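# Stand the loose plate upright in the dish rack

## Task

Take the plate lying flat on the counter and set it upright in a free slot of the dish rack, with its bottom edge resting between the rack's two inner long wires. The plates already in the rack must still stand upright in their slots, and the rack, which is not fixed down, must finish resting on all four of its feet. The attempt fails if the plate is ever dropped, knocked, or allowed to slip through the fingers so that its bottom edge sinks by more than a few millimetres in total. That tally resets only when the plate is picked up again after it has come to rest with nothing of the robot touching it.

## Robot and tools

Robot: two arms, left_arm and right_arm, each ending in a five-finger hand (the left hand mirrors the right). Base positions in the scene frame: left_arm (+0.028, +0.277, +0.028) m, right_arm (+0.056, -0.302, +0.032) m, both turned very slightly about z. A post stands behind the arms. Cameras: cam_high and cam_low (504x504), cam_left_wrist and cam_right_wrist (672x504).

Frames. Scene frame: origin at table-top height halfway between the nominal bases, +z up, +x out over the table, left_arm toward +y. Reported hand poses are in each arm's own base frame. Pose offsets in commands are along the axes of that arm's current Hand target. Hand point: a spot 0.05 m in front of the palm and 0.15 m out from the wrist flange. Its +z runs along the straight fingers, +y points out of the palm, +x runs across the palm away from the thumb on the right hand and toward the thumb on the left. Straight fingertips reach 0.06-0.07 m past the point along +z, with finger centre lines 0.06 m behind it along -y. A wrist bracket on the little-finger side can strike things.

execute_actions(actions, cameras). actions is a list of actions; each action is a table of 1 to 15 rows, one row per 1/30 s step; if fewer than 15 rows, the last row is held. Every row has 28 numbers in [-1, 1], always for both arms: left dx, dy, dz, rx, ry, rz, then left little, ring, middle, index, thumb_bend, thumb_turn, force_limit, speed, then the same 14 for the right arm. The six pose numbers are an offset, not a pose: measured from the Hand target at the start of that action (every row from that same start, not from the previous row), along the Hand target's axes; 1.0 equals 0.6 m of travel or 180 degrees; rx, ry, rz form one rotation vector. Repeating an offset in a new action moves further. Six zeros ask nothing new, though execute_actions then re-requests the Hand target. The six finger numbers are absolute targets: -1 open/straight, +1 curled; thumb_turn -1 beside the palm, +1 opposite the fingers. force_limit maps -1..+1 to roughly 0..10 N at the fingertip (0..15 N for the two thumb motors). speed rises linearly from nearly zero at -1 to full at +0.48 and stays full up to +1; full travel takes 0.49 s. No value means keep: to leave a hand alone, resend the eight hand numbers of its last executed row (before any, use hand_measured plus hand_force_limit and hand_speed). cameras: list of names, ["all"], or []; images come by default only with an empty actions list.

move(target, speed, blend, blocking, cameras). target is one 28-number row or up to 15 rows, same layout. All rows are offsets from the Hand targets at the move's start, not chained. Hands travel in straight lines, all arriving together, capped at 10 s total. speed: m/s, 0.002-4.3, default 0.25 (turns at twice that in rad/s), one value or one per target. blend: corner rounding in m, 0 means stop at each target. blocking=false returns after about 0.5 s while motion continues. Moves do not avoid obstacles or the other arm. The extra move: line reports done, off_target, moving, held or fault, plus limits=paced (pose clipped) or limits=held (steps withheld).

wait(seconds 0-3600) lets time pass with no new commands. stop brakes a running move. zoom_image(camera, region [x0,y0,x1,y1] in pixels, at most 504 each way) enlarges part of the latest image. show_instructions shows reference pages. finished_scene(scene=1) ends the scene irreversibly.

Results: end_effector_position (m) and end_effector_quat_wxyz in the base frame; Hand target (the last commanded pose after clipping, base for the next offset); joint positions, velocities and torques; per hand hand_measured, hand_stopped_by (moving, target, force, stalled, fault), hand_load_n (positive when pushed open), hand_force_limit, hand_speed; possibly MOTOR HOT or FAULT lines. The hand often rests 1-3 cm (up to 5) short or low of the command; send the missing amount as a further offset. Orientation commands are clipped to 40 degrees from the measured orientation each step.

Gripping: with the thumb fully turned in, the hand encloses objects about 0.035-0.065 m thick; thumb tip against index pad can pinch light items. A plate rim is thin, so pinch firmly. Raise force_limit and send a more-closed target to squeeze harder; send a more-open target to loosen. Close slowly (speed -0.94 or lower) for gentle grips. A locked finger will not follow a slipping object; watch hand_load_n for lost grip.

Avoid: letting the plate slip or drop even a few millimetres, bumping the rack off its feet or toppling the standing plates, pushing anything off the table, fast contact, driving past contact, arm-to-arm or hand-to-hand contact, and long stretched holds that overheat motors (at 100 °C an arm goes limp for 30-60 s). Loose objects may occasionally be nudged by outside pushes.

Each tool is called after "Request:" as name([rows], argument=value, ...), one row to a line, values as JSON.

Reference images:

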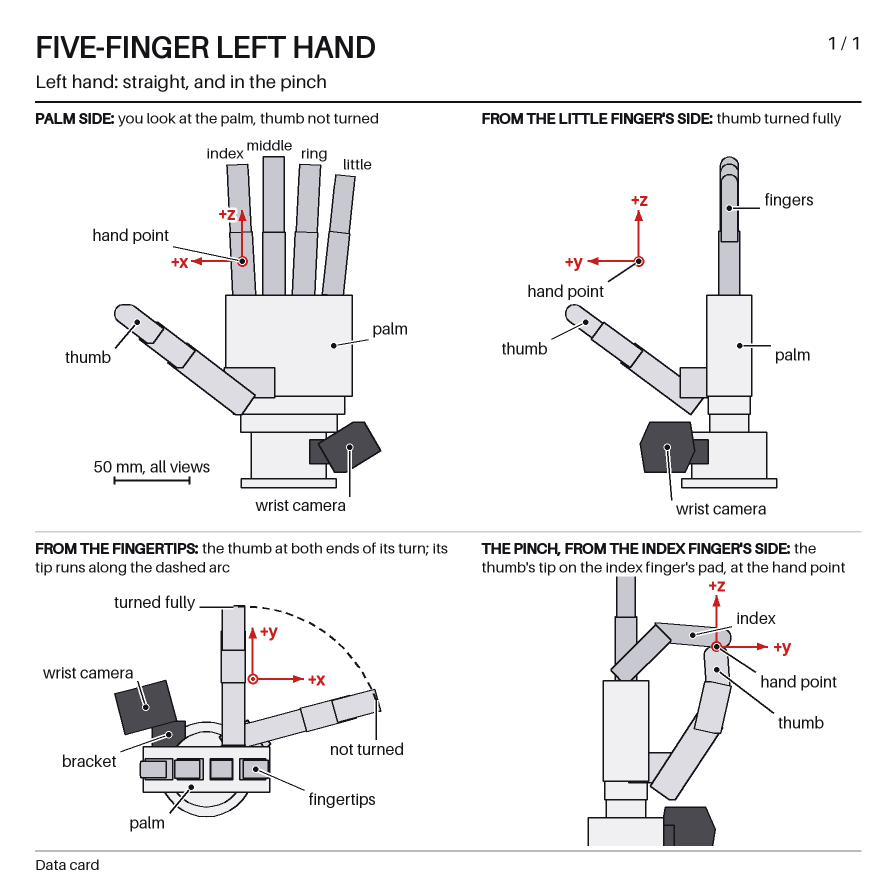

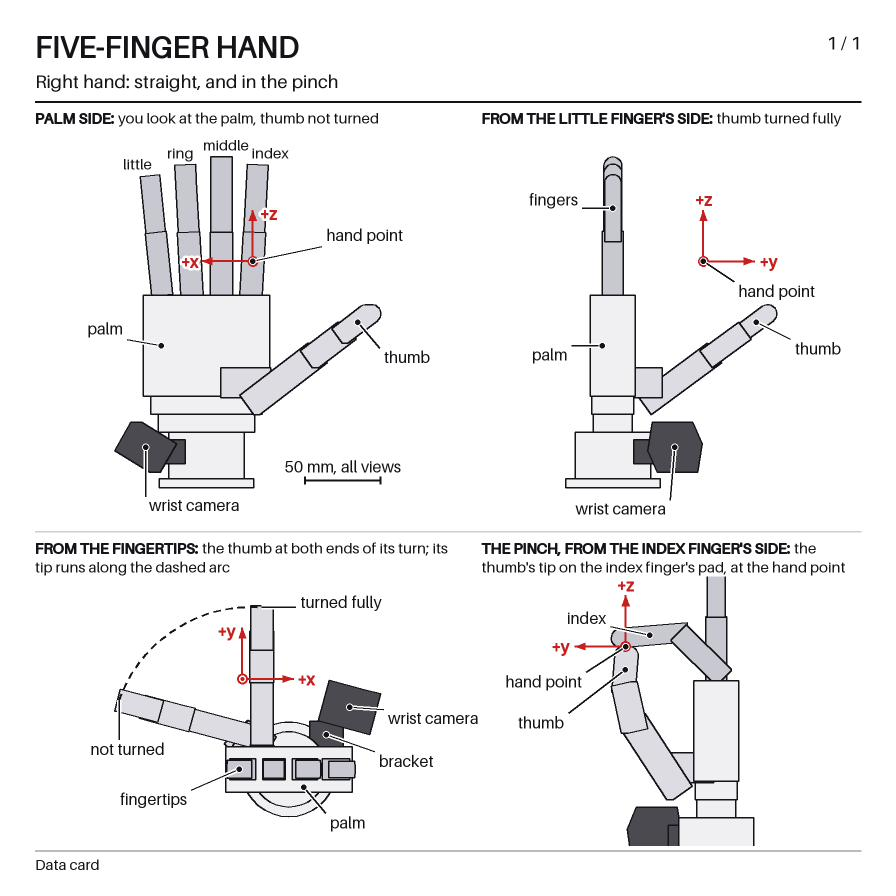

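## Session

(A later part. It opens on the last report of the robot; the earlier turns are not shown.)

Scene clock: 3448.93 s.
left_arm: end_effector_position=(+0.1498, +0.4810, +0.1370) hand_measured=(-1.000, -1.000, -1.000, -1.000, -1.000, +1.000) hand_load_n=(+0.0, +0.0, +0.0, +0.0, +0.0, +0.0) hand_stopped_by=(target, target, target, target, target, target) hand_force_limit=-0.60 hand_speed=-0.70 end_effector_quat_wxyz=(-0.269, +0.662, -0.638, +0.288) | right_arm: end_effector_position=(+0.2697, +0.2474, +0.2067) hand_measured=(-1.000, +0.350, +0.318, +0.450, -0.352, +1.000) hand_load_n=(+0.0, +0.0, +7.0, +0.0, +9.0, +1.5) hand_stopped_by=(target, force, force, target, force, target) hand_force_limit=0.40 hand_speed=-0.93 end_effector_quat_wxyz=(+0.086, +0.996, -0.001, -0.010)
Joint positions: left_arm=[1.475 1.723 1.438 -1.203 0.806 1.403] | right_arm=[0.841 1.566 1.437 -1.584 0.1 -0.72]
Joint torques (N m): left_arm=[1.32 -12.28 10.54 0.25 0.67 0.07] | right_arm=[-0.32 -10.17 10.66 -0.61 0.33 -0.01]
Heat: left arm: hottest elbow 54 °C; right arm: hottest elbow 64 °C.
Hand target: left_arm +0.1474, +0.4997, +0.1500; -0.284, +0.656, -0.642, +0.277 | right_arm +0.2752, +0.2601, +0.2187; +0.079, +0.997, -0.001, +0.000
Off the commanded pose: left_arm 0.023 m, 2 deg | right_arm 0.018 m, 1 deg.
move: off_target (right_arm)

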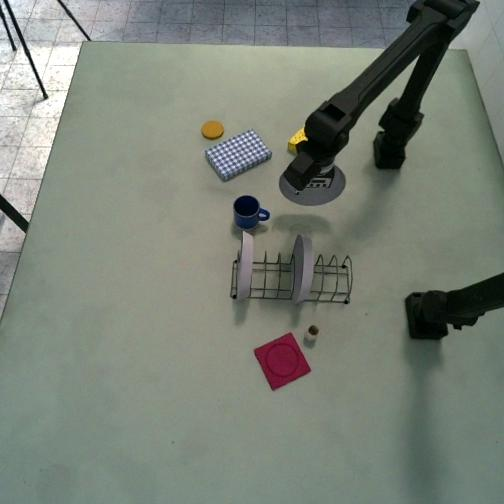

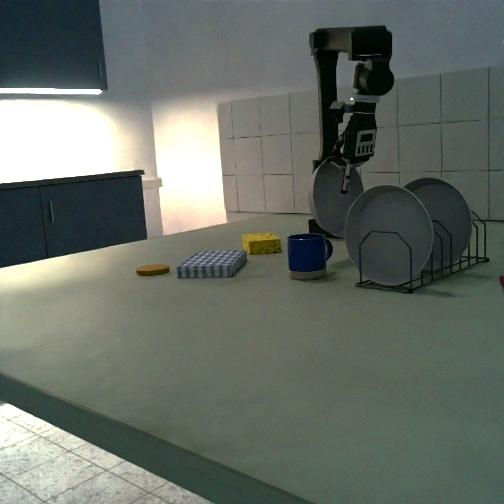

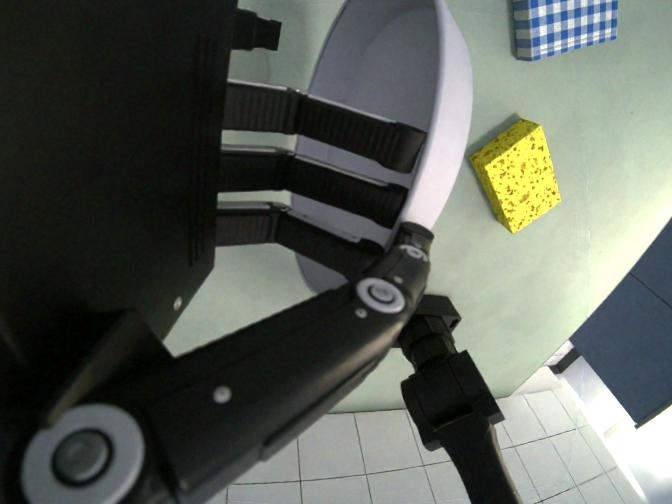

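Request:
move(target=[0,0,0,0,0,0,-1,-1,-1,-1,-1,1,-0.6,-0.7, -0.107,0.0005,-0.0983,0.0319,0.0232,-0.2211,-1,0.5,0.5,0.45,-0.13,1,0.4,-0.93], speed=0.07, cameras=["cam_high","cam_low","cam_right_wrist"])

Request:
zoom_image(camera="cam_low", region=[280, 130, 420, 290])

Scene clock: 3480.03 s.
left_arm: end_effector_position=(+0.1498, +0.4810, +0.1370) hand_measured=(-1.000, -1.000, -1.000, -1.000, -1.000, +1.000) hand_load_n=(+0.0, +0.0, +0.0, +0.0, +0.0, +0.0) hand_stopped_by=(target, target, target, target, target, target) hand_force_limit=-0.60 hand_speed=-0.70 end_effector_quat_wxyz=(-0.269, +0.662, -0.638, +0.288) | right_arm: end_effector_position=(+0.2169, +0.2720, +0.2684) hand_measured=(-1.000, +0.350, +0.318, +0.450, -0.352, +1.000) hand_load_n=(+0.0, +0.0, +7.5, +0.0, +8.5, +1.0) hand_stopped_by=(target, force, force, target, force, target) hand_force_limit=0.40 hand_speed=-0.93 end_effector_quat_wxyz=(+0.029, +0.943, +0.332, +0.004)
Joint positions: left_arm=[1.475 1.723 1.438 -1.203 0.806 1.403] | right_arm=[1.055 1.392 1.437 -1.647 0.05 -1.192]
Joint torques (N m): left_arm=[1.32 -12.28 10.54 0.25 0.67 0.07] | right_arm=[-0.32 -10.58 7.16 -0.28 0.15 -0.18]
Heat: left arm: hottest elbow 59 °C; right arm: hottest elbow 58 °C.
Hand target: left_arm +0.1474, +0.4997, +0.1500; -0.284, +0.656, -0.642, +0.277 | right_arm +0.2110, +0.2690, +0.2770; +0.025, +0.939, +0.342, +0.009
Off the commanded pose: left_arm 0.023 m, 2 deg | right_arm 0.011 m, 1 deg.
move: off_target (right_arm)

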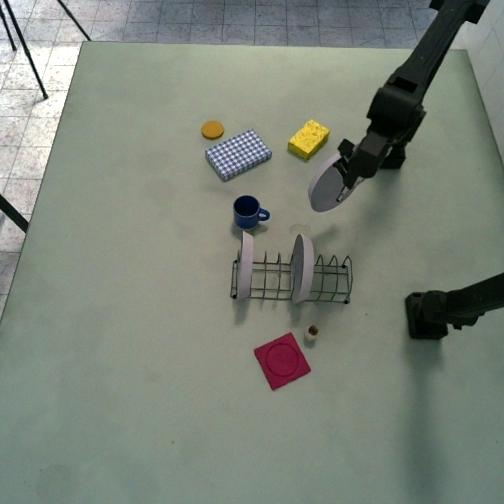

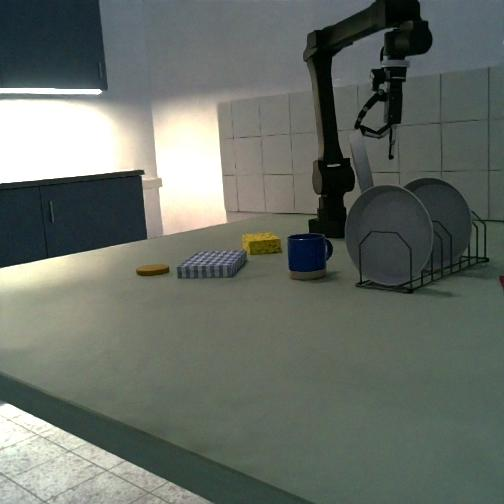

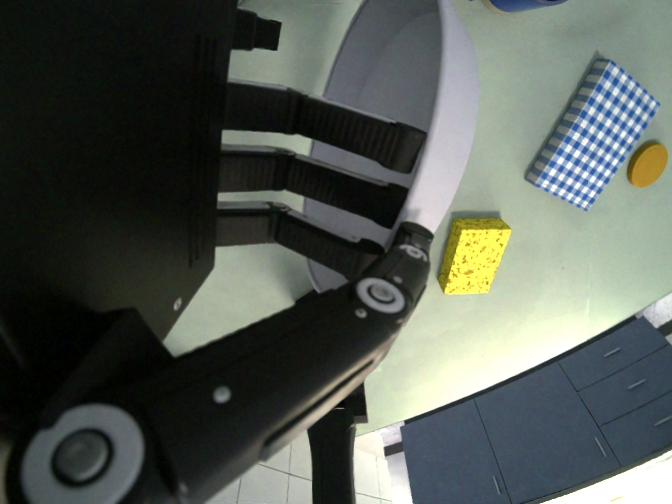

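Scaled by 3.150 from the camera's image (finer frame: 720x720).

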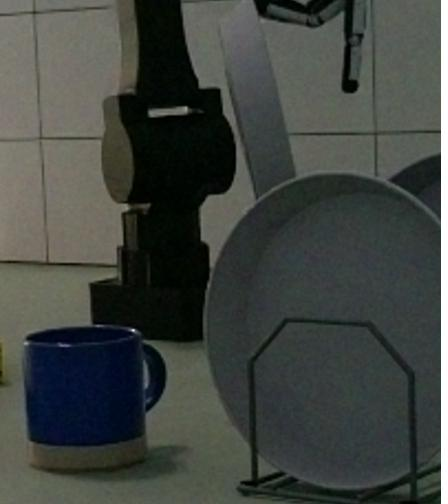

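Request:
move(target=[0,0,0,0,0,0,-1,-1,-1,-1,-1,1,-0.6,-0.7, 0.1261,-0.2216,-0.0282,-0.0627,0.0421,-0.2656,-1,0.5,0.5,0.45,-0.13,1,0.4,-0.93], speed=0.07, cameras=["cam_high","cam_low","cam_right_wrist"])

Request:
zoom_image(camera="cam_high", region=[270, 180, 390, 320])

Request:
zoom_image(camera="cam_low", region=[320, 90, 500, 300])

Scene clock: 3515.17 s.
left_arm: end_effector_position=(+0.1498, +0.4810, +0.1370) hand_measured=(-1.000, -1.000, -1.000, -1.000, -1.000, +1.000) hand_load_n=(+0.0, -0.5, +0.0, +0.0, +0.0, +0.0) hand_stopped_by=(target, target, target, target, target, target) hand_force_limit=-0.60 hand_speed=-0.70 end_effector_quat_wxyz=(-0.269, +0.662, -0.638, +0.288) | right_arm: end_effector_position=(+0.1832, +0.4000, +0.2710) hand_measured=(-1.000, +0.350, +0.318, +0.450, -0.352, +1.000) hand_load_n=(+0.0, +0.0, +6.5, +0.0, +9.5, +1.0) hand_stopped_by=(target, force, force, target, force, target) hand_force_limit=0.40 hand_speed=-0.93 end_effector_quat_wxyz=(+0.108, +0.716, +0.686, +0.068)
Joint positions: left_arm=[1.475 1.723 1.438 -1.203 0.806 1.403] | right_arm=[1.396 1.522 1.534 -1.601 0.255 -1.699]
Joint torques (N m): left_arm=[1.26 -12.28 10.54 0.25 0.67 0.07] | right_arm=[-0.38 -9.93 11.28 0.59 0.55 -0.18]
Heat: left arm: hottest elbow 61 °C; right arm: hottest elbow 56 °C.
Hand target: left_arm +0.1474, +0.4997, +0.1500; -0.284, +0.656, -0.642, +0.277 | right_arm +0.1831, +0.4201, +0.2868; +0.094, +0.711, +0.690, +0.091
Off the commanded pose: left_arm 0.023 m, 2 deg | right_arm 0.026 m, 3 deg.
move: off_target (right_arm)

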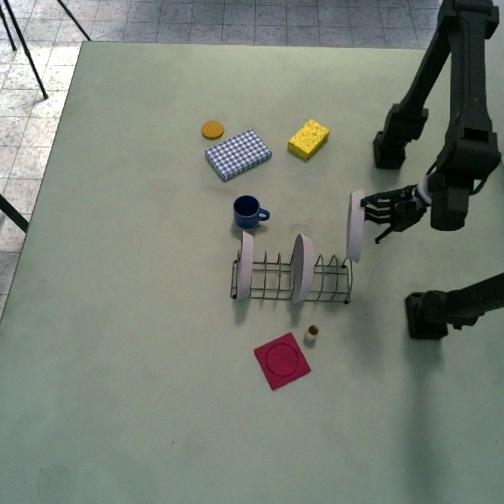

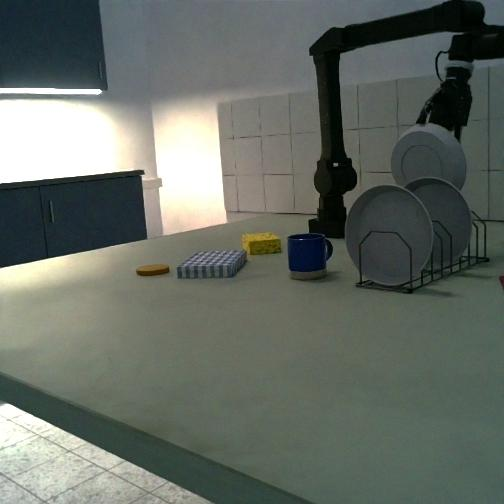

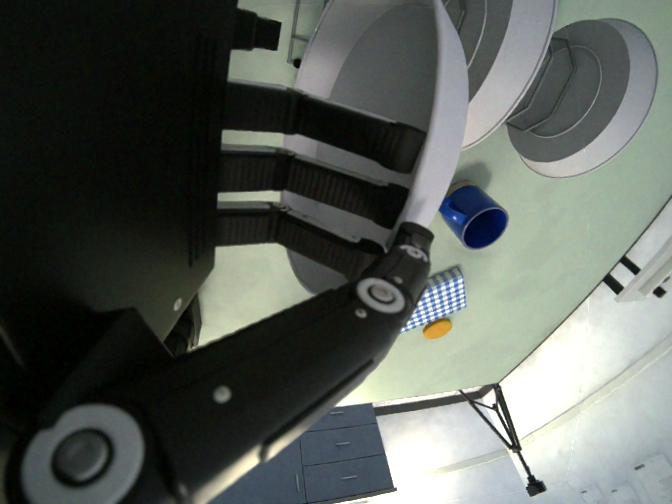

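Scaled by 3.600 from the camera's image (finer frame: 720x720).

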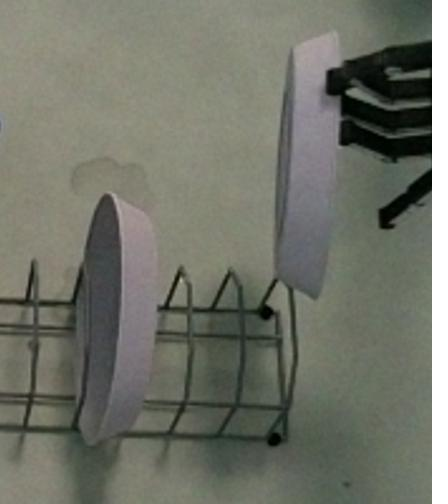

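Scaled by 2.400 from the camera's image (finer frame: 720x720).

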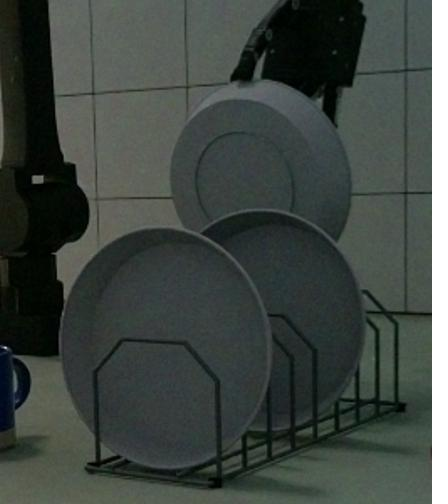

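Request:
zoom_image(camera="cam_high", region=[300, 235, 370, 315])

Request:
zoom_image(camera="cam_high", region=[335, 180, 385, 270])

Scaled by 6.300 from the camera's image (finer frame: 720x720).

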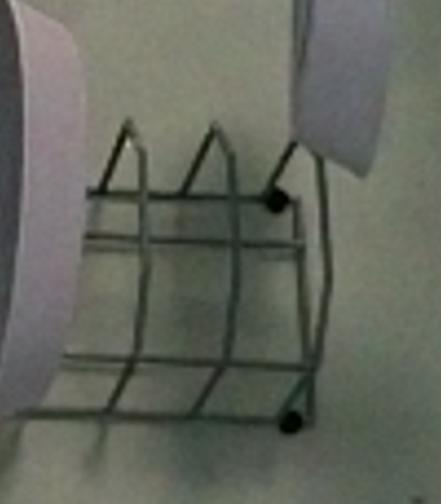

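Scaled by 5.600 from the camera's image (finer frame: 720x720).

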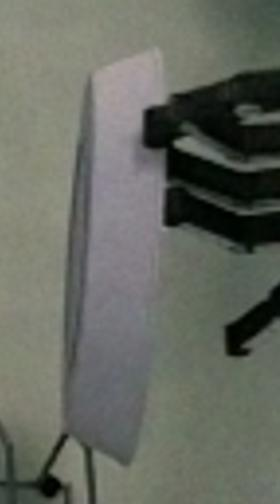

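Request:
move(target=[0,0,0,0,0,0,-1,-1,-1,-1,-1,1,-0.6,-0.7, 0.1037,0.0092,-0.001,-0.0306,0.0079,-0.0295,-1,0.5,0.5,0.45,-0.13,1,0.4,-0.93], speed=0.05, cameras=["cam_high","cam_low","cam_right_wrist"])

Request:
zoom_image(camera="cam_high", region=[310, 200, 390, 310])

Request:
zoom_image(camera="cam_low", region=[340, 90, 500, 300])

Scene clock: 3663.53 s.
left_arm: end_effector_position=(+0.1498, +0.4810, +0.1370) hand_measured=(-1.000, -1.000, -1.000, -1.000, -1.000, +1.000) hand_load_n=(+0.0, +0.0, +0.0, +0.0, +0.0, -0.5) hand_stopped_by=(target, target, target, target, target, target) hand_force_limit=-0.60 hand_speed=-0.70 end_effector_quat_wxyz=(-0.269, +0.662, -0.638, +0.288) | right_arm: end_effector_position=(+0.1918, +0.4625, +0.2723) hand_measured=(-1.000, +0.350, +0.318, +0.450, -0.352, +1.000) hand_load_n=(+0.0, +0.0, +6.0, +0.0, +9.5, +1.0) hand_stopped_by=(target, force, force, target, force, target) hand_force_limit=0.40 hand_speed=-0.93 end_effector_quat_wxyz=(+0.137, +0.677, +0.716, +0.105)
Joint positions: left_arm=[1.475 1.723 1.438 -1.203 0.806 1.403] | right_arm=[1.435 1.647 1.658 -1.57 0.347 -1.764]
Joint torques (N m): left_arm=[1.32 -12.34 10.54 0.25 0.67 0.07] | right_arm=[-0.32 -11.93 11.36 0.64 0.64 -0.18]
Heat: left arm: hottest elbow 64 °C; right arm: hottest elbow 63 °C.
Hand target: left_arm +0.1474, +0.4997, +0.1500; -0.284, +0.656, -0.642, +0.277 | right_arm +0.1901, +0.4822, +0.2889; +0.124, +0.672, +0.719, +0.129
Off the commanded pose: left_arm 0.023 m, 2 deg | right_arm 0.026 m, 3 deg.
move: off_target (right_arm)

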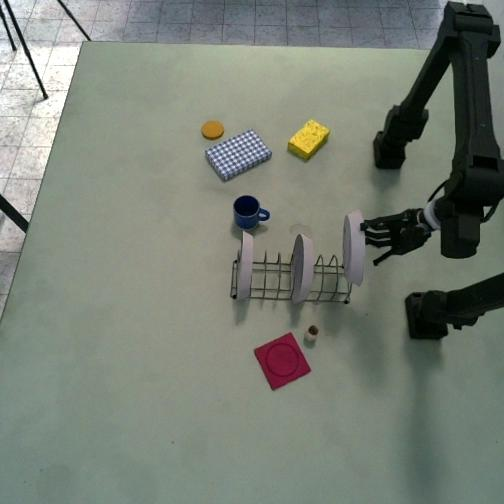

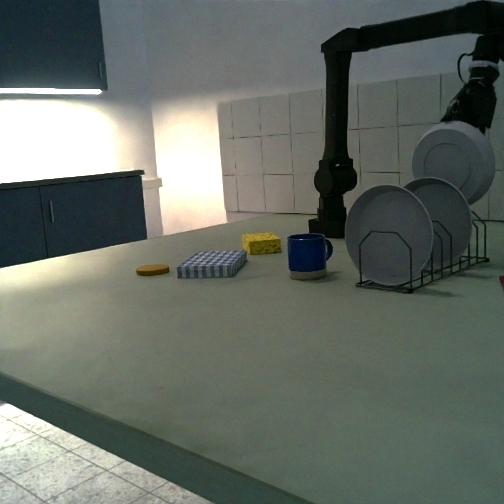

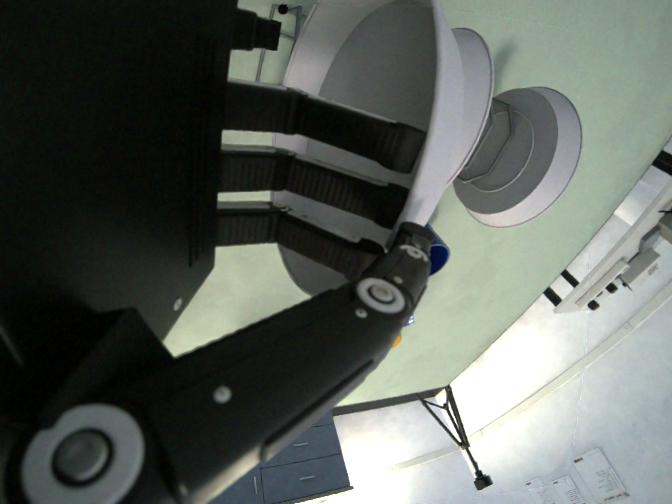

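Scaled by 4.582 from the camera's image (finer frame: 720x720).

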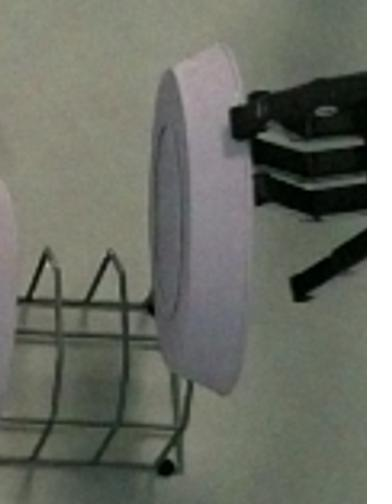

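Scaled by 2.400 from the camera's image (finer frame: 720x720).

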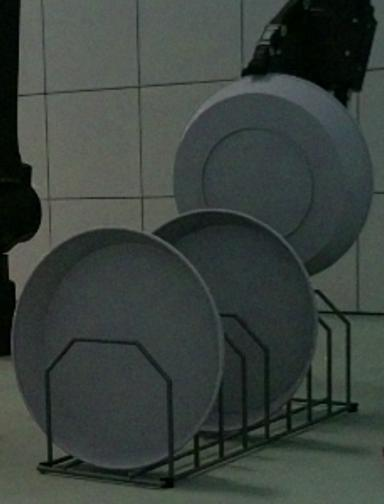

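Request:
move(target=[0,0,0,0,0,0,-1,-1,-1,-1,-1,1,-0.6,-0.7, 0,-0.0105,0.0281,-0.0139,0,0,-1,0.5,0.5,0.45,-0.13,1,0.4,-0.93], speed=0.03, cameras=["cam_high","cam_low","cam_right_wrist"])

Request:
zoom_image(camera="cam_high", region=[310, 200, 390, 310])

Request:
zoom_image(camera="cam_low", region=[400, 120, 500, 280])

Scene clock: 3706.63 s.
left_arm: end_effector_position=(+0.1498, +0.4810, +0.1370) hand_measured=(-1.000, -1.000, -1.000, -1.000, -1.000, +1.000) hand_load_n=(+0.0, +0.0, -0.5, +0.0, +0.0, +0.0) hand_stopped_by=(target, target, target, target, target, target) hand_force_limit=-0.60 hand_speed=-0.70 end_effector_quat_wxyz=(-0.269, +0.662, -0.638, +0.288) | right_arm: end_effector_position=(+0.1945, +0.4754, +0.2723) hand_measured=(-1.000, +0.350, +0.318, +0.450, -0.352, +1.000) hand_load_n=(+0.0, +0.5, +6.0, +0.0, +10.0, +1.0) hand_stopped_by=(target, force, force, target, force, target) hand_force_limit=0.40 hand_speed=-0.93 end_effector_quat_wxyz=(+0.139, +0.673, +0.713, +0.138)
Joint positions: left_arm=[1.475 1.723 1.438 -1.203 0.806 1.403] | right_arm=[1.447 1.647 1.644 -1.506 0.39 -1.764]
Joint torques (N m): left_arm=[1.32 -12.28 10.54 0.25 0.68 0.07] | right_arm=[-0.32 -12.22 7.6 0.8 0.69 -0.08]
Heat: left arm: hottest elbow 64 °C; right arm: hottest elbow 66 °C.
Hand target: left_arm +0.1474, +0.4997, +0.1500; -0.284, +0.656, -0.642, +0.277 | right_arm +0.1901, +0.4821, +0.2709; +0.138, +0.669, +0.716, +0.144
Off the commanded pose: left_arm 0.023 m, 2 deg | right_arm 0.008 m, 1 deg.
move: done

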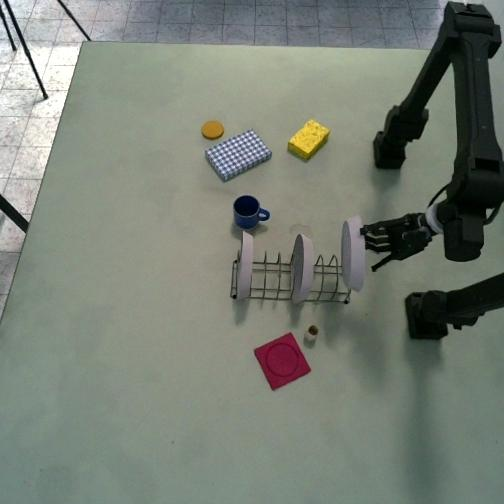

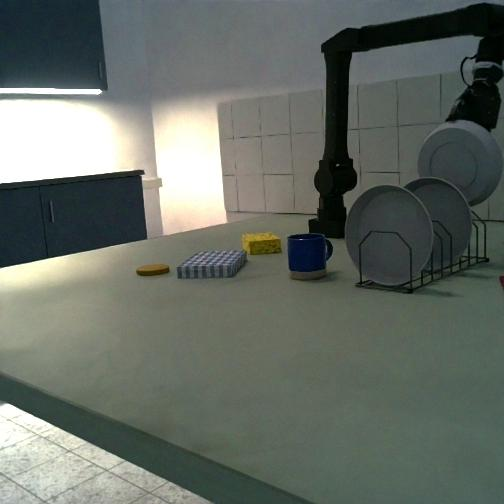

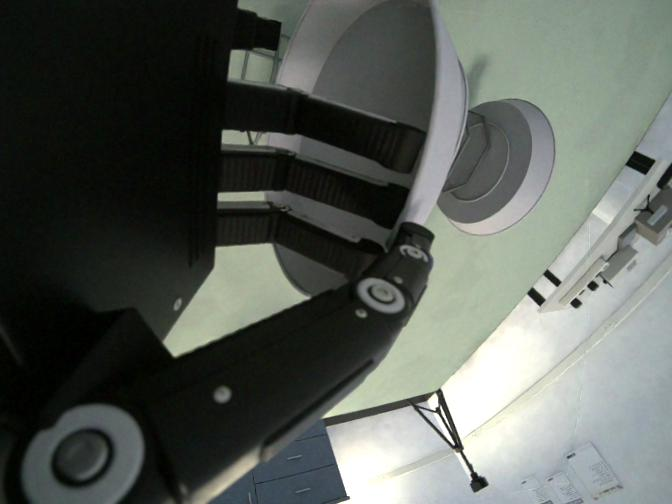

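Scaled by 4.582 from the camera's image (finer frame: 720x720).

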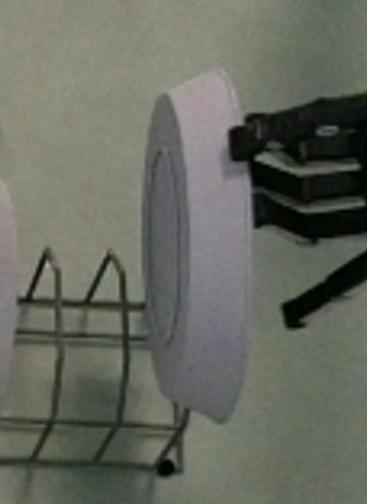

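Scaled by 3.150 from the camera's image (finer frame: 720x720).

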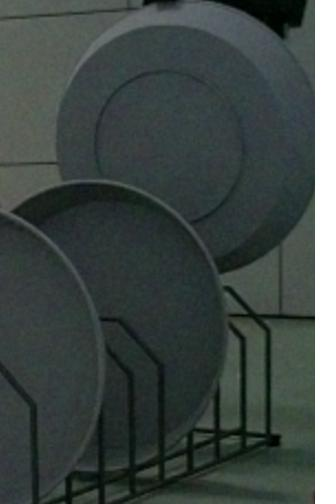

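Request:
move(target=[0,0,0,0,0,0,-1,-1,-1,-1,-1,1,-0.6,-0.7, -0.0233,-0.0144,0.03,0,0,0,-1,0.5,0.5,0.45,-0.13,1,0.4,-0.93], speed=0.03, cameras=["cam_high","cam_low","cam_right_wrist"])

Request:
zoom_image(camera="cam_high", region=[310, 200, 390, 310])

Request:
zoom_image(camera="cam_low", region=[400, 120, 500, 280])

Scene clock: 3726.57 s.
left_arm: end_effector_position=(+0.1498, +0.4810, +0.1370) hand_measured=(-1.000, -1.000, -1.000, -1.000, -1.000, +1.000) hand_load_n=(+0.0, -0.5, +0.0, +0.0, +0.0, +0.0) hand_stopped_by=(target, target, target, target, target, target) hand_force_limit=-0.60 hand_speed=-0.70 end_effector_quat_wxyz=(-0.269, +0.662, -0.638, +0.288) | right_arm: end_effector_position=(+0.1934, +0.4661, +0.2361) hand_measured=(-1.000, +0.350, +0.318, +0.450, -0.352, +1.000) hand_load_n=(+0.0, +0.0, +6.0, +0.0, +10.0, +1.5) hand_stopped_by=(target, force, force, target, force, target) hand_force_limit=0.40 hand_speed=-0.93 end_effector_quat_wxyz=(+0.149, +0.671, +0.716, +0.125)
Joint positions: left_arm=[1.475 1.723 1.438 -1.203 0.806 1.403] | right_arm=[1.447 1.647 1.548 -1.444 0.39 -1.764]
Joint torques (N m): left_arm=[1.32 -12.28 10.54 0.25 0.67 0.07] | right_arm=[-0.56 -14.74 7.42 0.7 0.66 -0.11]
Heat: left arm: hottest elbow 64 °C; right arm: hottest elbow 61 °C.
Hand target: left_arm +0.1474, +0.4997, +0.1500; -0.284, +0.656, -0.642, +0.277 | right_arm +0.1902, +0.4680, +0.2510; +0.138, +0.669, +0.716, +0.144
Off the commanded pose: left_arm 0.023 m, 2 deg | right_arm 0.015 m, 3 deg.
move: off_target (right_arm)

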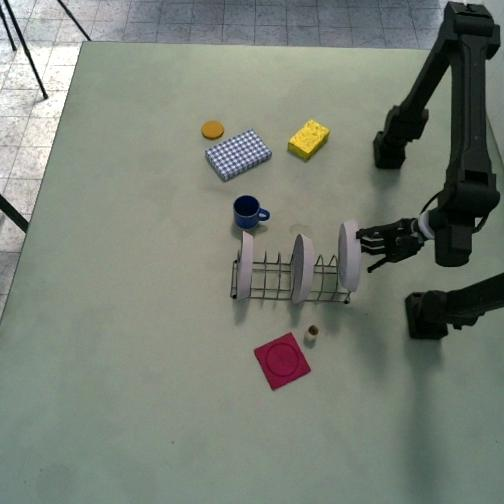

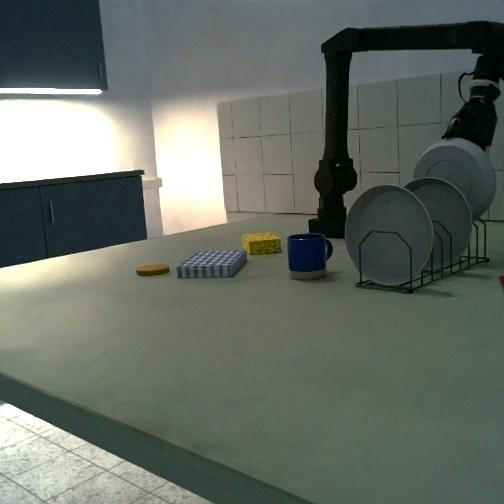

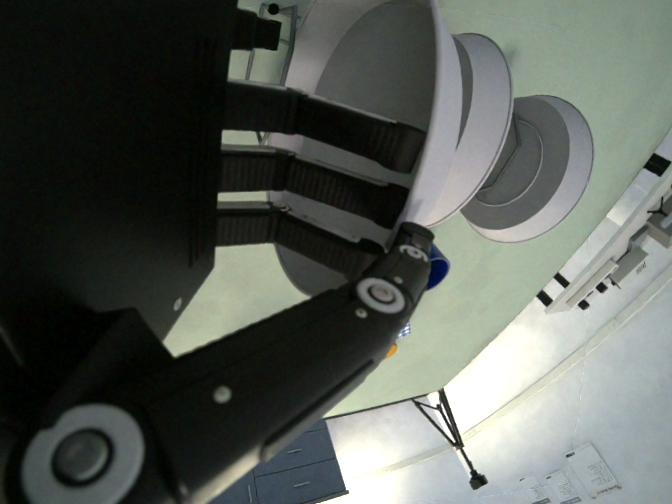

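Scaled by 4.582 from the camera's image (finer frame: 720x720).

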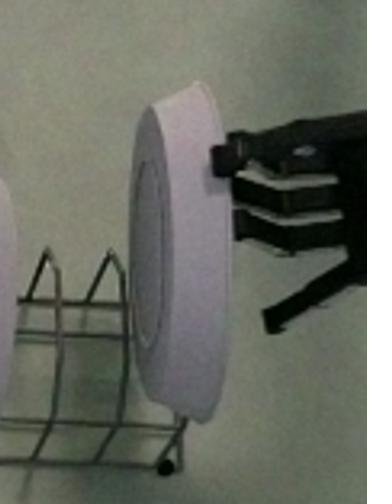

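Scaled by 3.150 from the camera's image (finer frame: 720x720).

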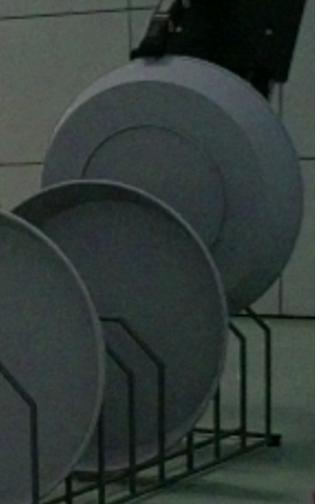

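Request:
move(target=[0,0,0,0,0,0,-1,-1,-1,-1,-1,1,-0.6,-0.7, 0.0002,0.0193,-0.0592,-0.0194,0,0,-1,0.5,0.5,0.45,-0.13,1,0.4,-0.93], speed=0.04, cameras=["cam_high","cam_low","cam_right_wrist"])

Request:
zoom_image(camera="cam_high", region=[310, 200, 390, 310])

Request:
zoom_image(camera="cam_low", region=[400, 120, 500, 280])

Scene clock: 3757.77 s.
left_arm: end_effector_position=(+0.1498, +0.4810, +0.1370) hand_measured=(-1.000, -1.000, -1.000, -1.000, -1.000, +1.000) hand_load_n=(+0.0, -0.5, +0.0, +0.0, +0.0, +0.0) hand_stopped_by=(target, target, target, target, target, target) hand_force_limit=-0.60 hand_speed=-0.70 end_effector_quat_wxyz=(-0.269, +0.662, -0.638, +0.288) | right_arm: end_effector_position=(+0.1912, +0.4587, +0.2526) hand_measured=(-1.000, +0.350, +0.318, +0.450, -0.352, +1.000) hand_load_n=(+0.0, +0.0, +6.0, +0.0, +10.0, +1.5) hand_stopped_by=(target, force, force, target, force, target) hand_force_limit=0.40 hand_speed=-0.93 end_effector_quat_wxyz=(+0.179, +0.661, +0.717, +0.133)
Joint positions: left_arm=[1.475 1.723 1.438 -1.203 0.806 1.403] | right_arm=[1.468 1.637 1.557 -1.492 0.451 -1.754]
Joint torques (N m): left_arm=[1.32 -12.28 10.52 0.25 0.67 0.07] | right_arm=[-0.32 -14.86 11.23 -0.21 0.74 -0.01]
Heat: left arm: hottest elbow 64 °C; right arm: hottest elbow 57 °C.
Hand target: left_arm +0.1474, +0.4997, +0.1500; -0.284, +0.656, -0.642, +0.277 | right_arm +0.1870, +0.4681, +0.2883; +0.159, +0.665, +0.711, +0.166
Off the commanded pose: left_arm 0.023 m, 2 deg | right_arm 0.037 m, 5 deg.
move: off_target (right_arm)

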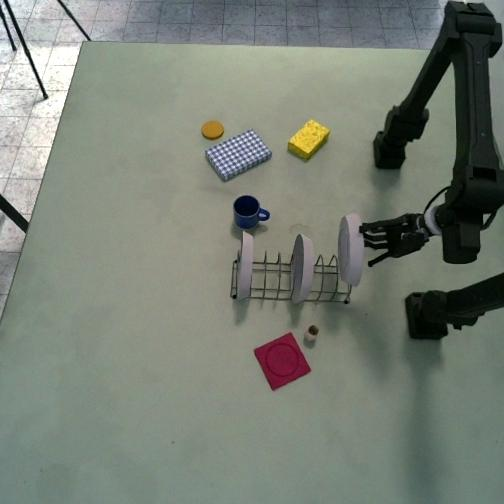

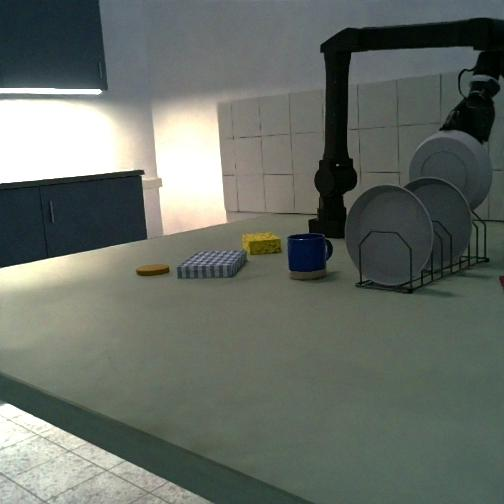

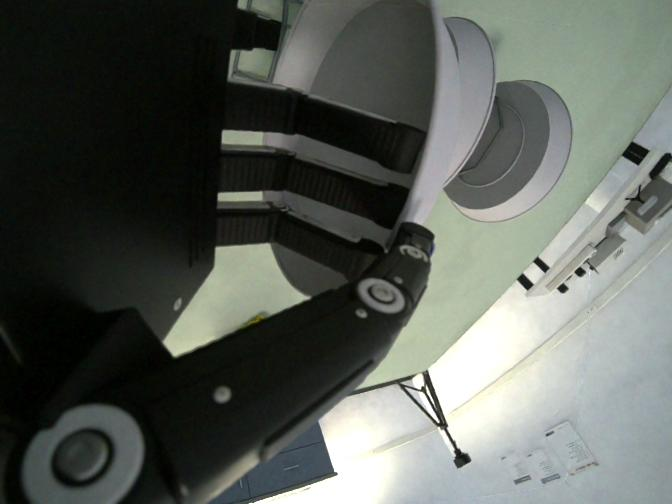

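Scaled by 4.582 from the camera's image (finer frame: 720x720).

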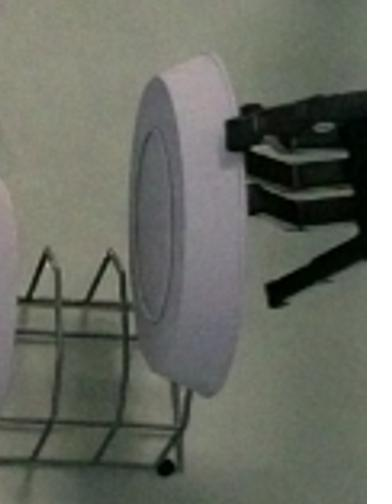

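Scaled by 3.150 from the camera's image (finer frame: 720x720).

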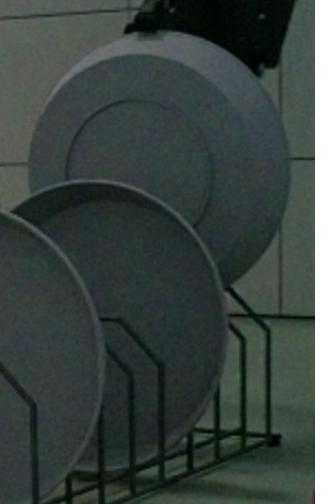

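Request:
move(target=[0,0,0,0,0,0,-1,-1,-1,-1,-1,1,-0.6,-0.7, 0,-0.0149,0.0298,-0.0133,0,0,-1,0.5,0.5,0.45,-0.13,1,0.4,-0.93], speed=0.03, cameras=["cam_high","cam_low","cam_right_wrist"])

Request:
zoom_image(camera="cam_high", region=[310, 200, 390, 310])

Request:
zoom_image(camera="cam_low", region=[400, 120, 500, 280])

Scene clock: 3776.40 s.
left_arm: end_effector_position=(+0.1498, +0.4810, +0.1370) hand_measured=(-1.000, -1.000, -1.000, -1.000, -1.000, +1.000) hand_load_n=(+0.0, +0.0, +0.0, +0.0, +0.0, +0.0) hand_stopped_by=(target, target, target, target, target, target) hand_force_limit=-0.60 hand_speed=-0.70 end_effector_quat_wxyz=(-0.269, +0.662, -0.638, +0.288) | right_arm: end_effector_position=(+0.1921, +0.4668, +0.2542) hand_measured=(-1.000, +0.350, +0.318, +0.450, -0.352, +1.000) hand_load_n=(+0.0, +0.0, +5.5, +0.0, +10.5, +1.5) hand_stopped_by=(target, force, force, target, force, target) hand_force_limit=0.40 hand_speed=-0.93 end_effector_quat_wxyz=(+0.184, +0.660, +0.711, +0.161)
Joint positions: left_arm=[1.475 1.723 1.438 -1.203 0.806 1.403] | right_arm=[1.481 1.637 1.547 -1.447 0.493 -1.743]
Joint torques (N m): left_arm=[1.32 -12.28 10.54 0.25 0.67 0.07] | right_arm=[-0.32 -14.51 7.38 0.72 0.76 0]
Heat: left arm: hottest elbow 64 °C; right arm: hottest elbow 61 °C.
Hand target: left_arm +0.1474, +0.4997, +0.1500; -0.284, +0.656, -0.642, +0.277 | right_arm +0.1869, +0.4680, +0.2682; +0.173, +0.661, +0.707, +0.181
Off the commanded pose: left_arm 0.023 m, 2 deg | right_arm 0.015 m, 3 deg.
move: off_target (right_arm)

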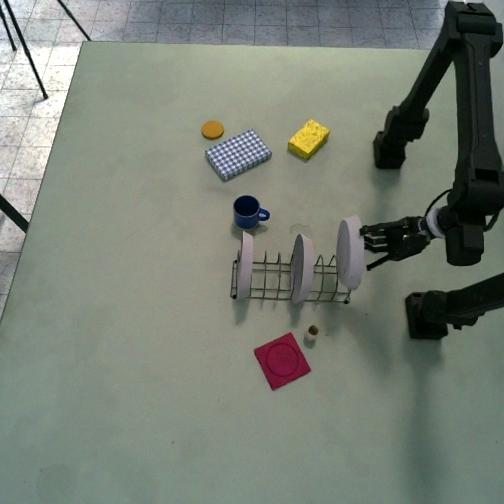

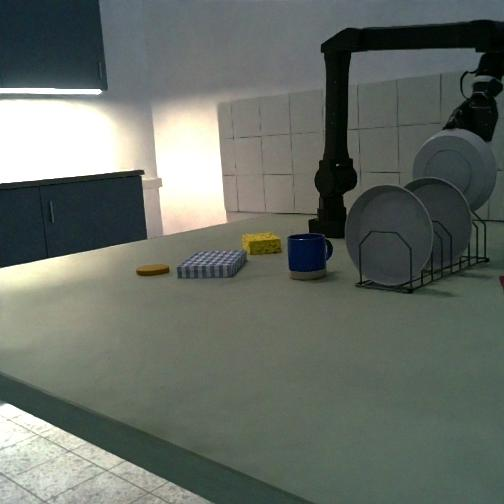

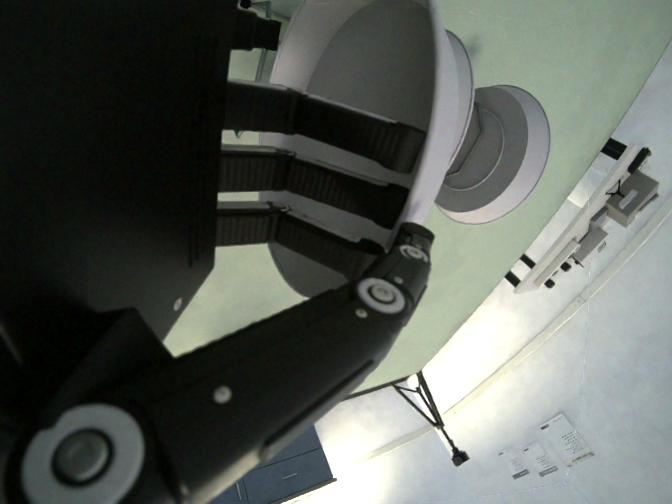

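Scaled by 4.582 from the camera's image (finer frame: 720x720).

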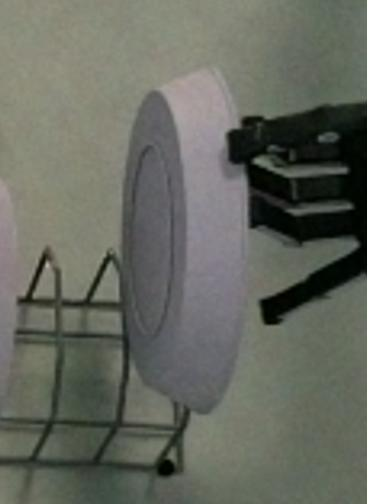

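Scaled by 3.150 from the camera's image (finer frame: 720x720).

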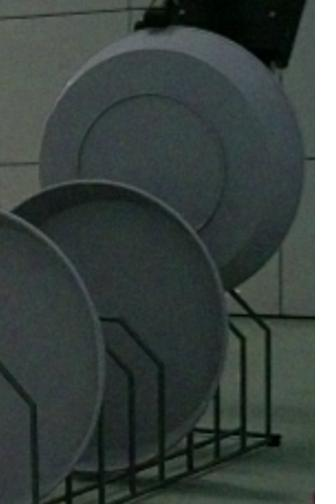

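Request:
move(target=[0,0,0,0,0,0,-1,-1,-1,-1,-1,1,-0.6,-0.7, -0.0087,-0.0145,0.03,-0.0056,-0.0027,0.0049,-1,0.5,0.5,0.45,-0.13,1,0.4,-0.93], speed=0.03, cameras=["cam_high","cam_low","cam_right_wrist"])

Request:
zoom_image(camera="cam_high", region=[310, 200, 390, 310])

Request:
zoom_image(camera="cam_low", region=[400, 120, 500, 280])

Scene clock: 3798.33 s.
left_arm: end_effector_position=(+0.1498, +0.4810, +0.1370) hand_measured=(-1.000, -1.000, -1.000, -1.000, -1.000, +1.000) hand_load_n=(+0.0, +0.0, +0.0, +0.0, +0.0, +0.0) hand_stopped_by=(target, target, target, target, target, target) hand_force_limit=-0.60 hand_speed=-0.70 end_effector_quat_wxyz=(-0.269, +0.662, -0.638, +0.288) | right_arm: end_effector_position=(+0.1942, +0.4628, +0.2519) hand_measured=(-1.000, +0.350, +0.318, +0.450, -0.352, +1.000) hand_load_n=(+0.0, +0.0, +4.5, +0.0, +11.5, +1.0) hand_stopped_by=(target, force, force, target, force, target) hand_force_limit=0.40 hand_speed=-0.93 end_effector_quat_wxyz=(+0.186, +0.665, +0.700, +0.184)
Joint positions: left_arm=[1.475 1.723 1.438 -1.203 0.806 1.403] | right_arm=[1.484 1.616 1.502 -1.396 0.525 -1.725]
Joint torques (N m): left_arm=[1.32 -12.28 10.54 0.25 0.67 0.07] | right_arm=[-0.5 -12.57 6.27 0.83 0.25 0]
Heat: left arm: hottest elbow 64 °C; right arm: hottest elbow 59 °C.
Hand target: left_arm +0.1474, +0.4997, +0.1500; -0.284, +0.656, -0.642, +0.277 | right_arm +0.1883, +0.4628, +0.2482; +0.180, +0.666, +0.700, +0.185
Off the commanded pose: left_arm 0.023 m, 2 deg | right_arm 0.007 m, 1 deg.
move: done

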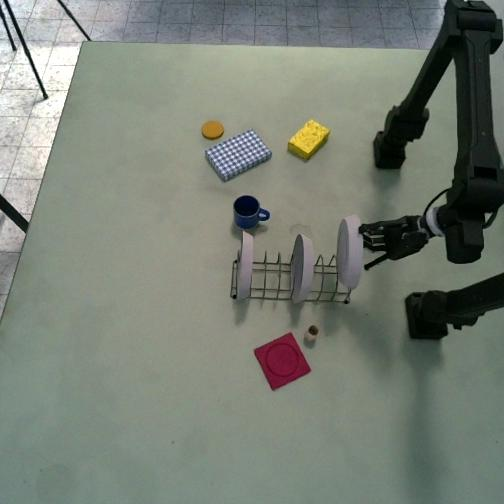

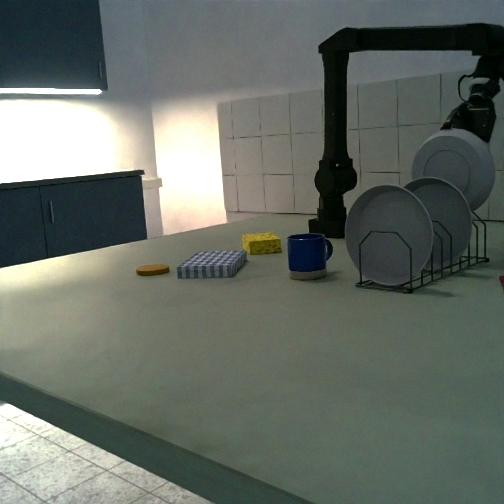

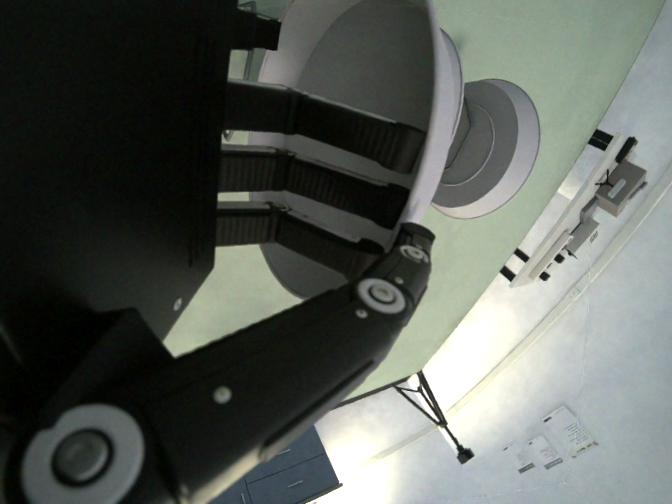

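Scaled by 4.582 from the camera's image (finer frame: 720x720).

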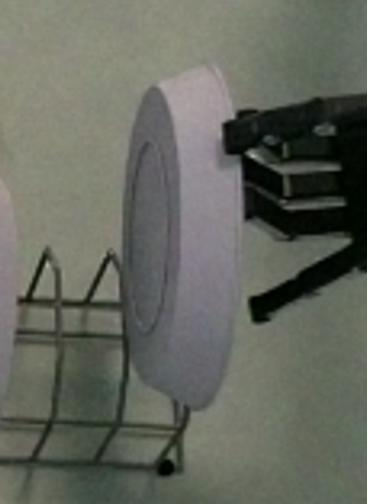

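Scaled by 3.150 from the camera's image (finer frame: 720x720).

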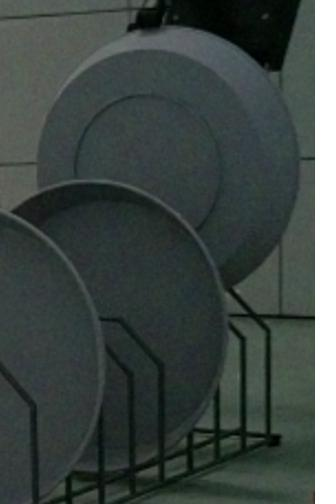

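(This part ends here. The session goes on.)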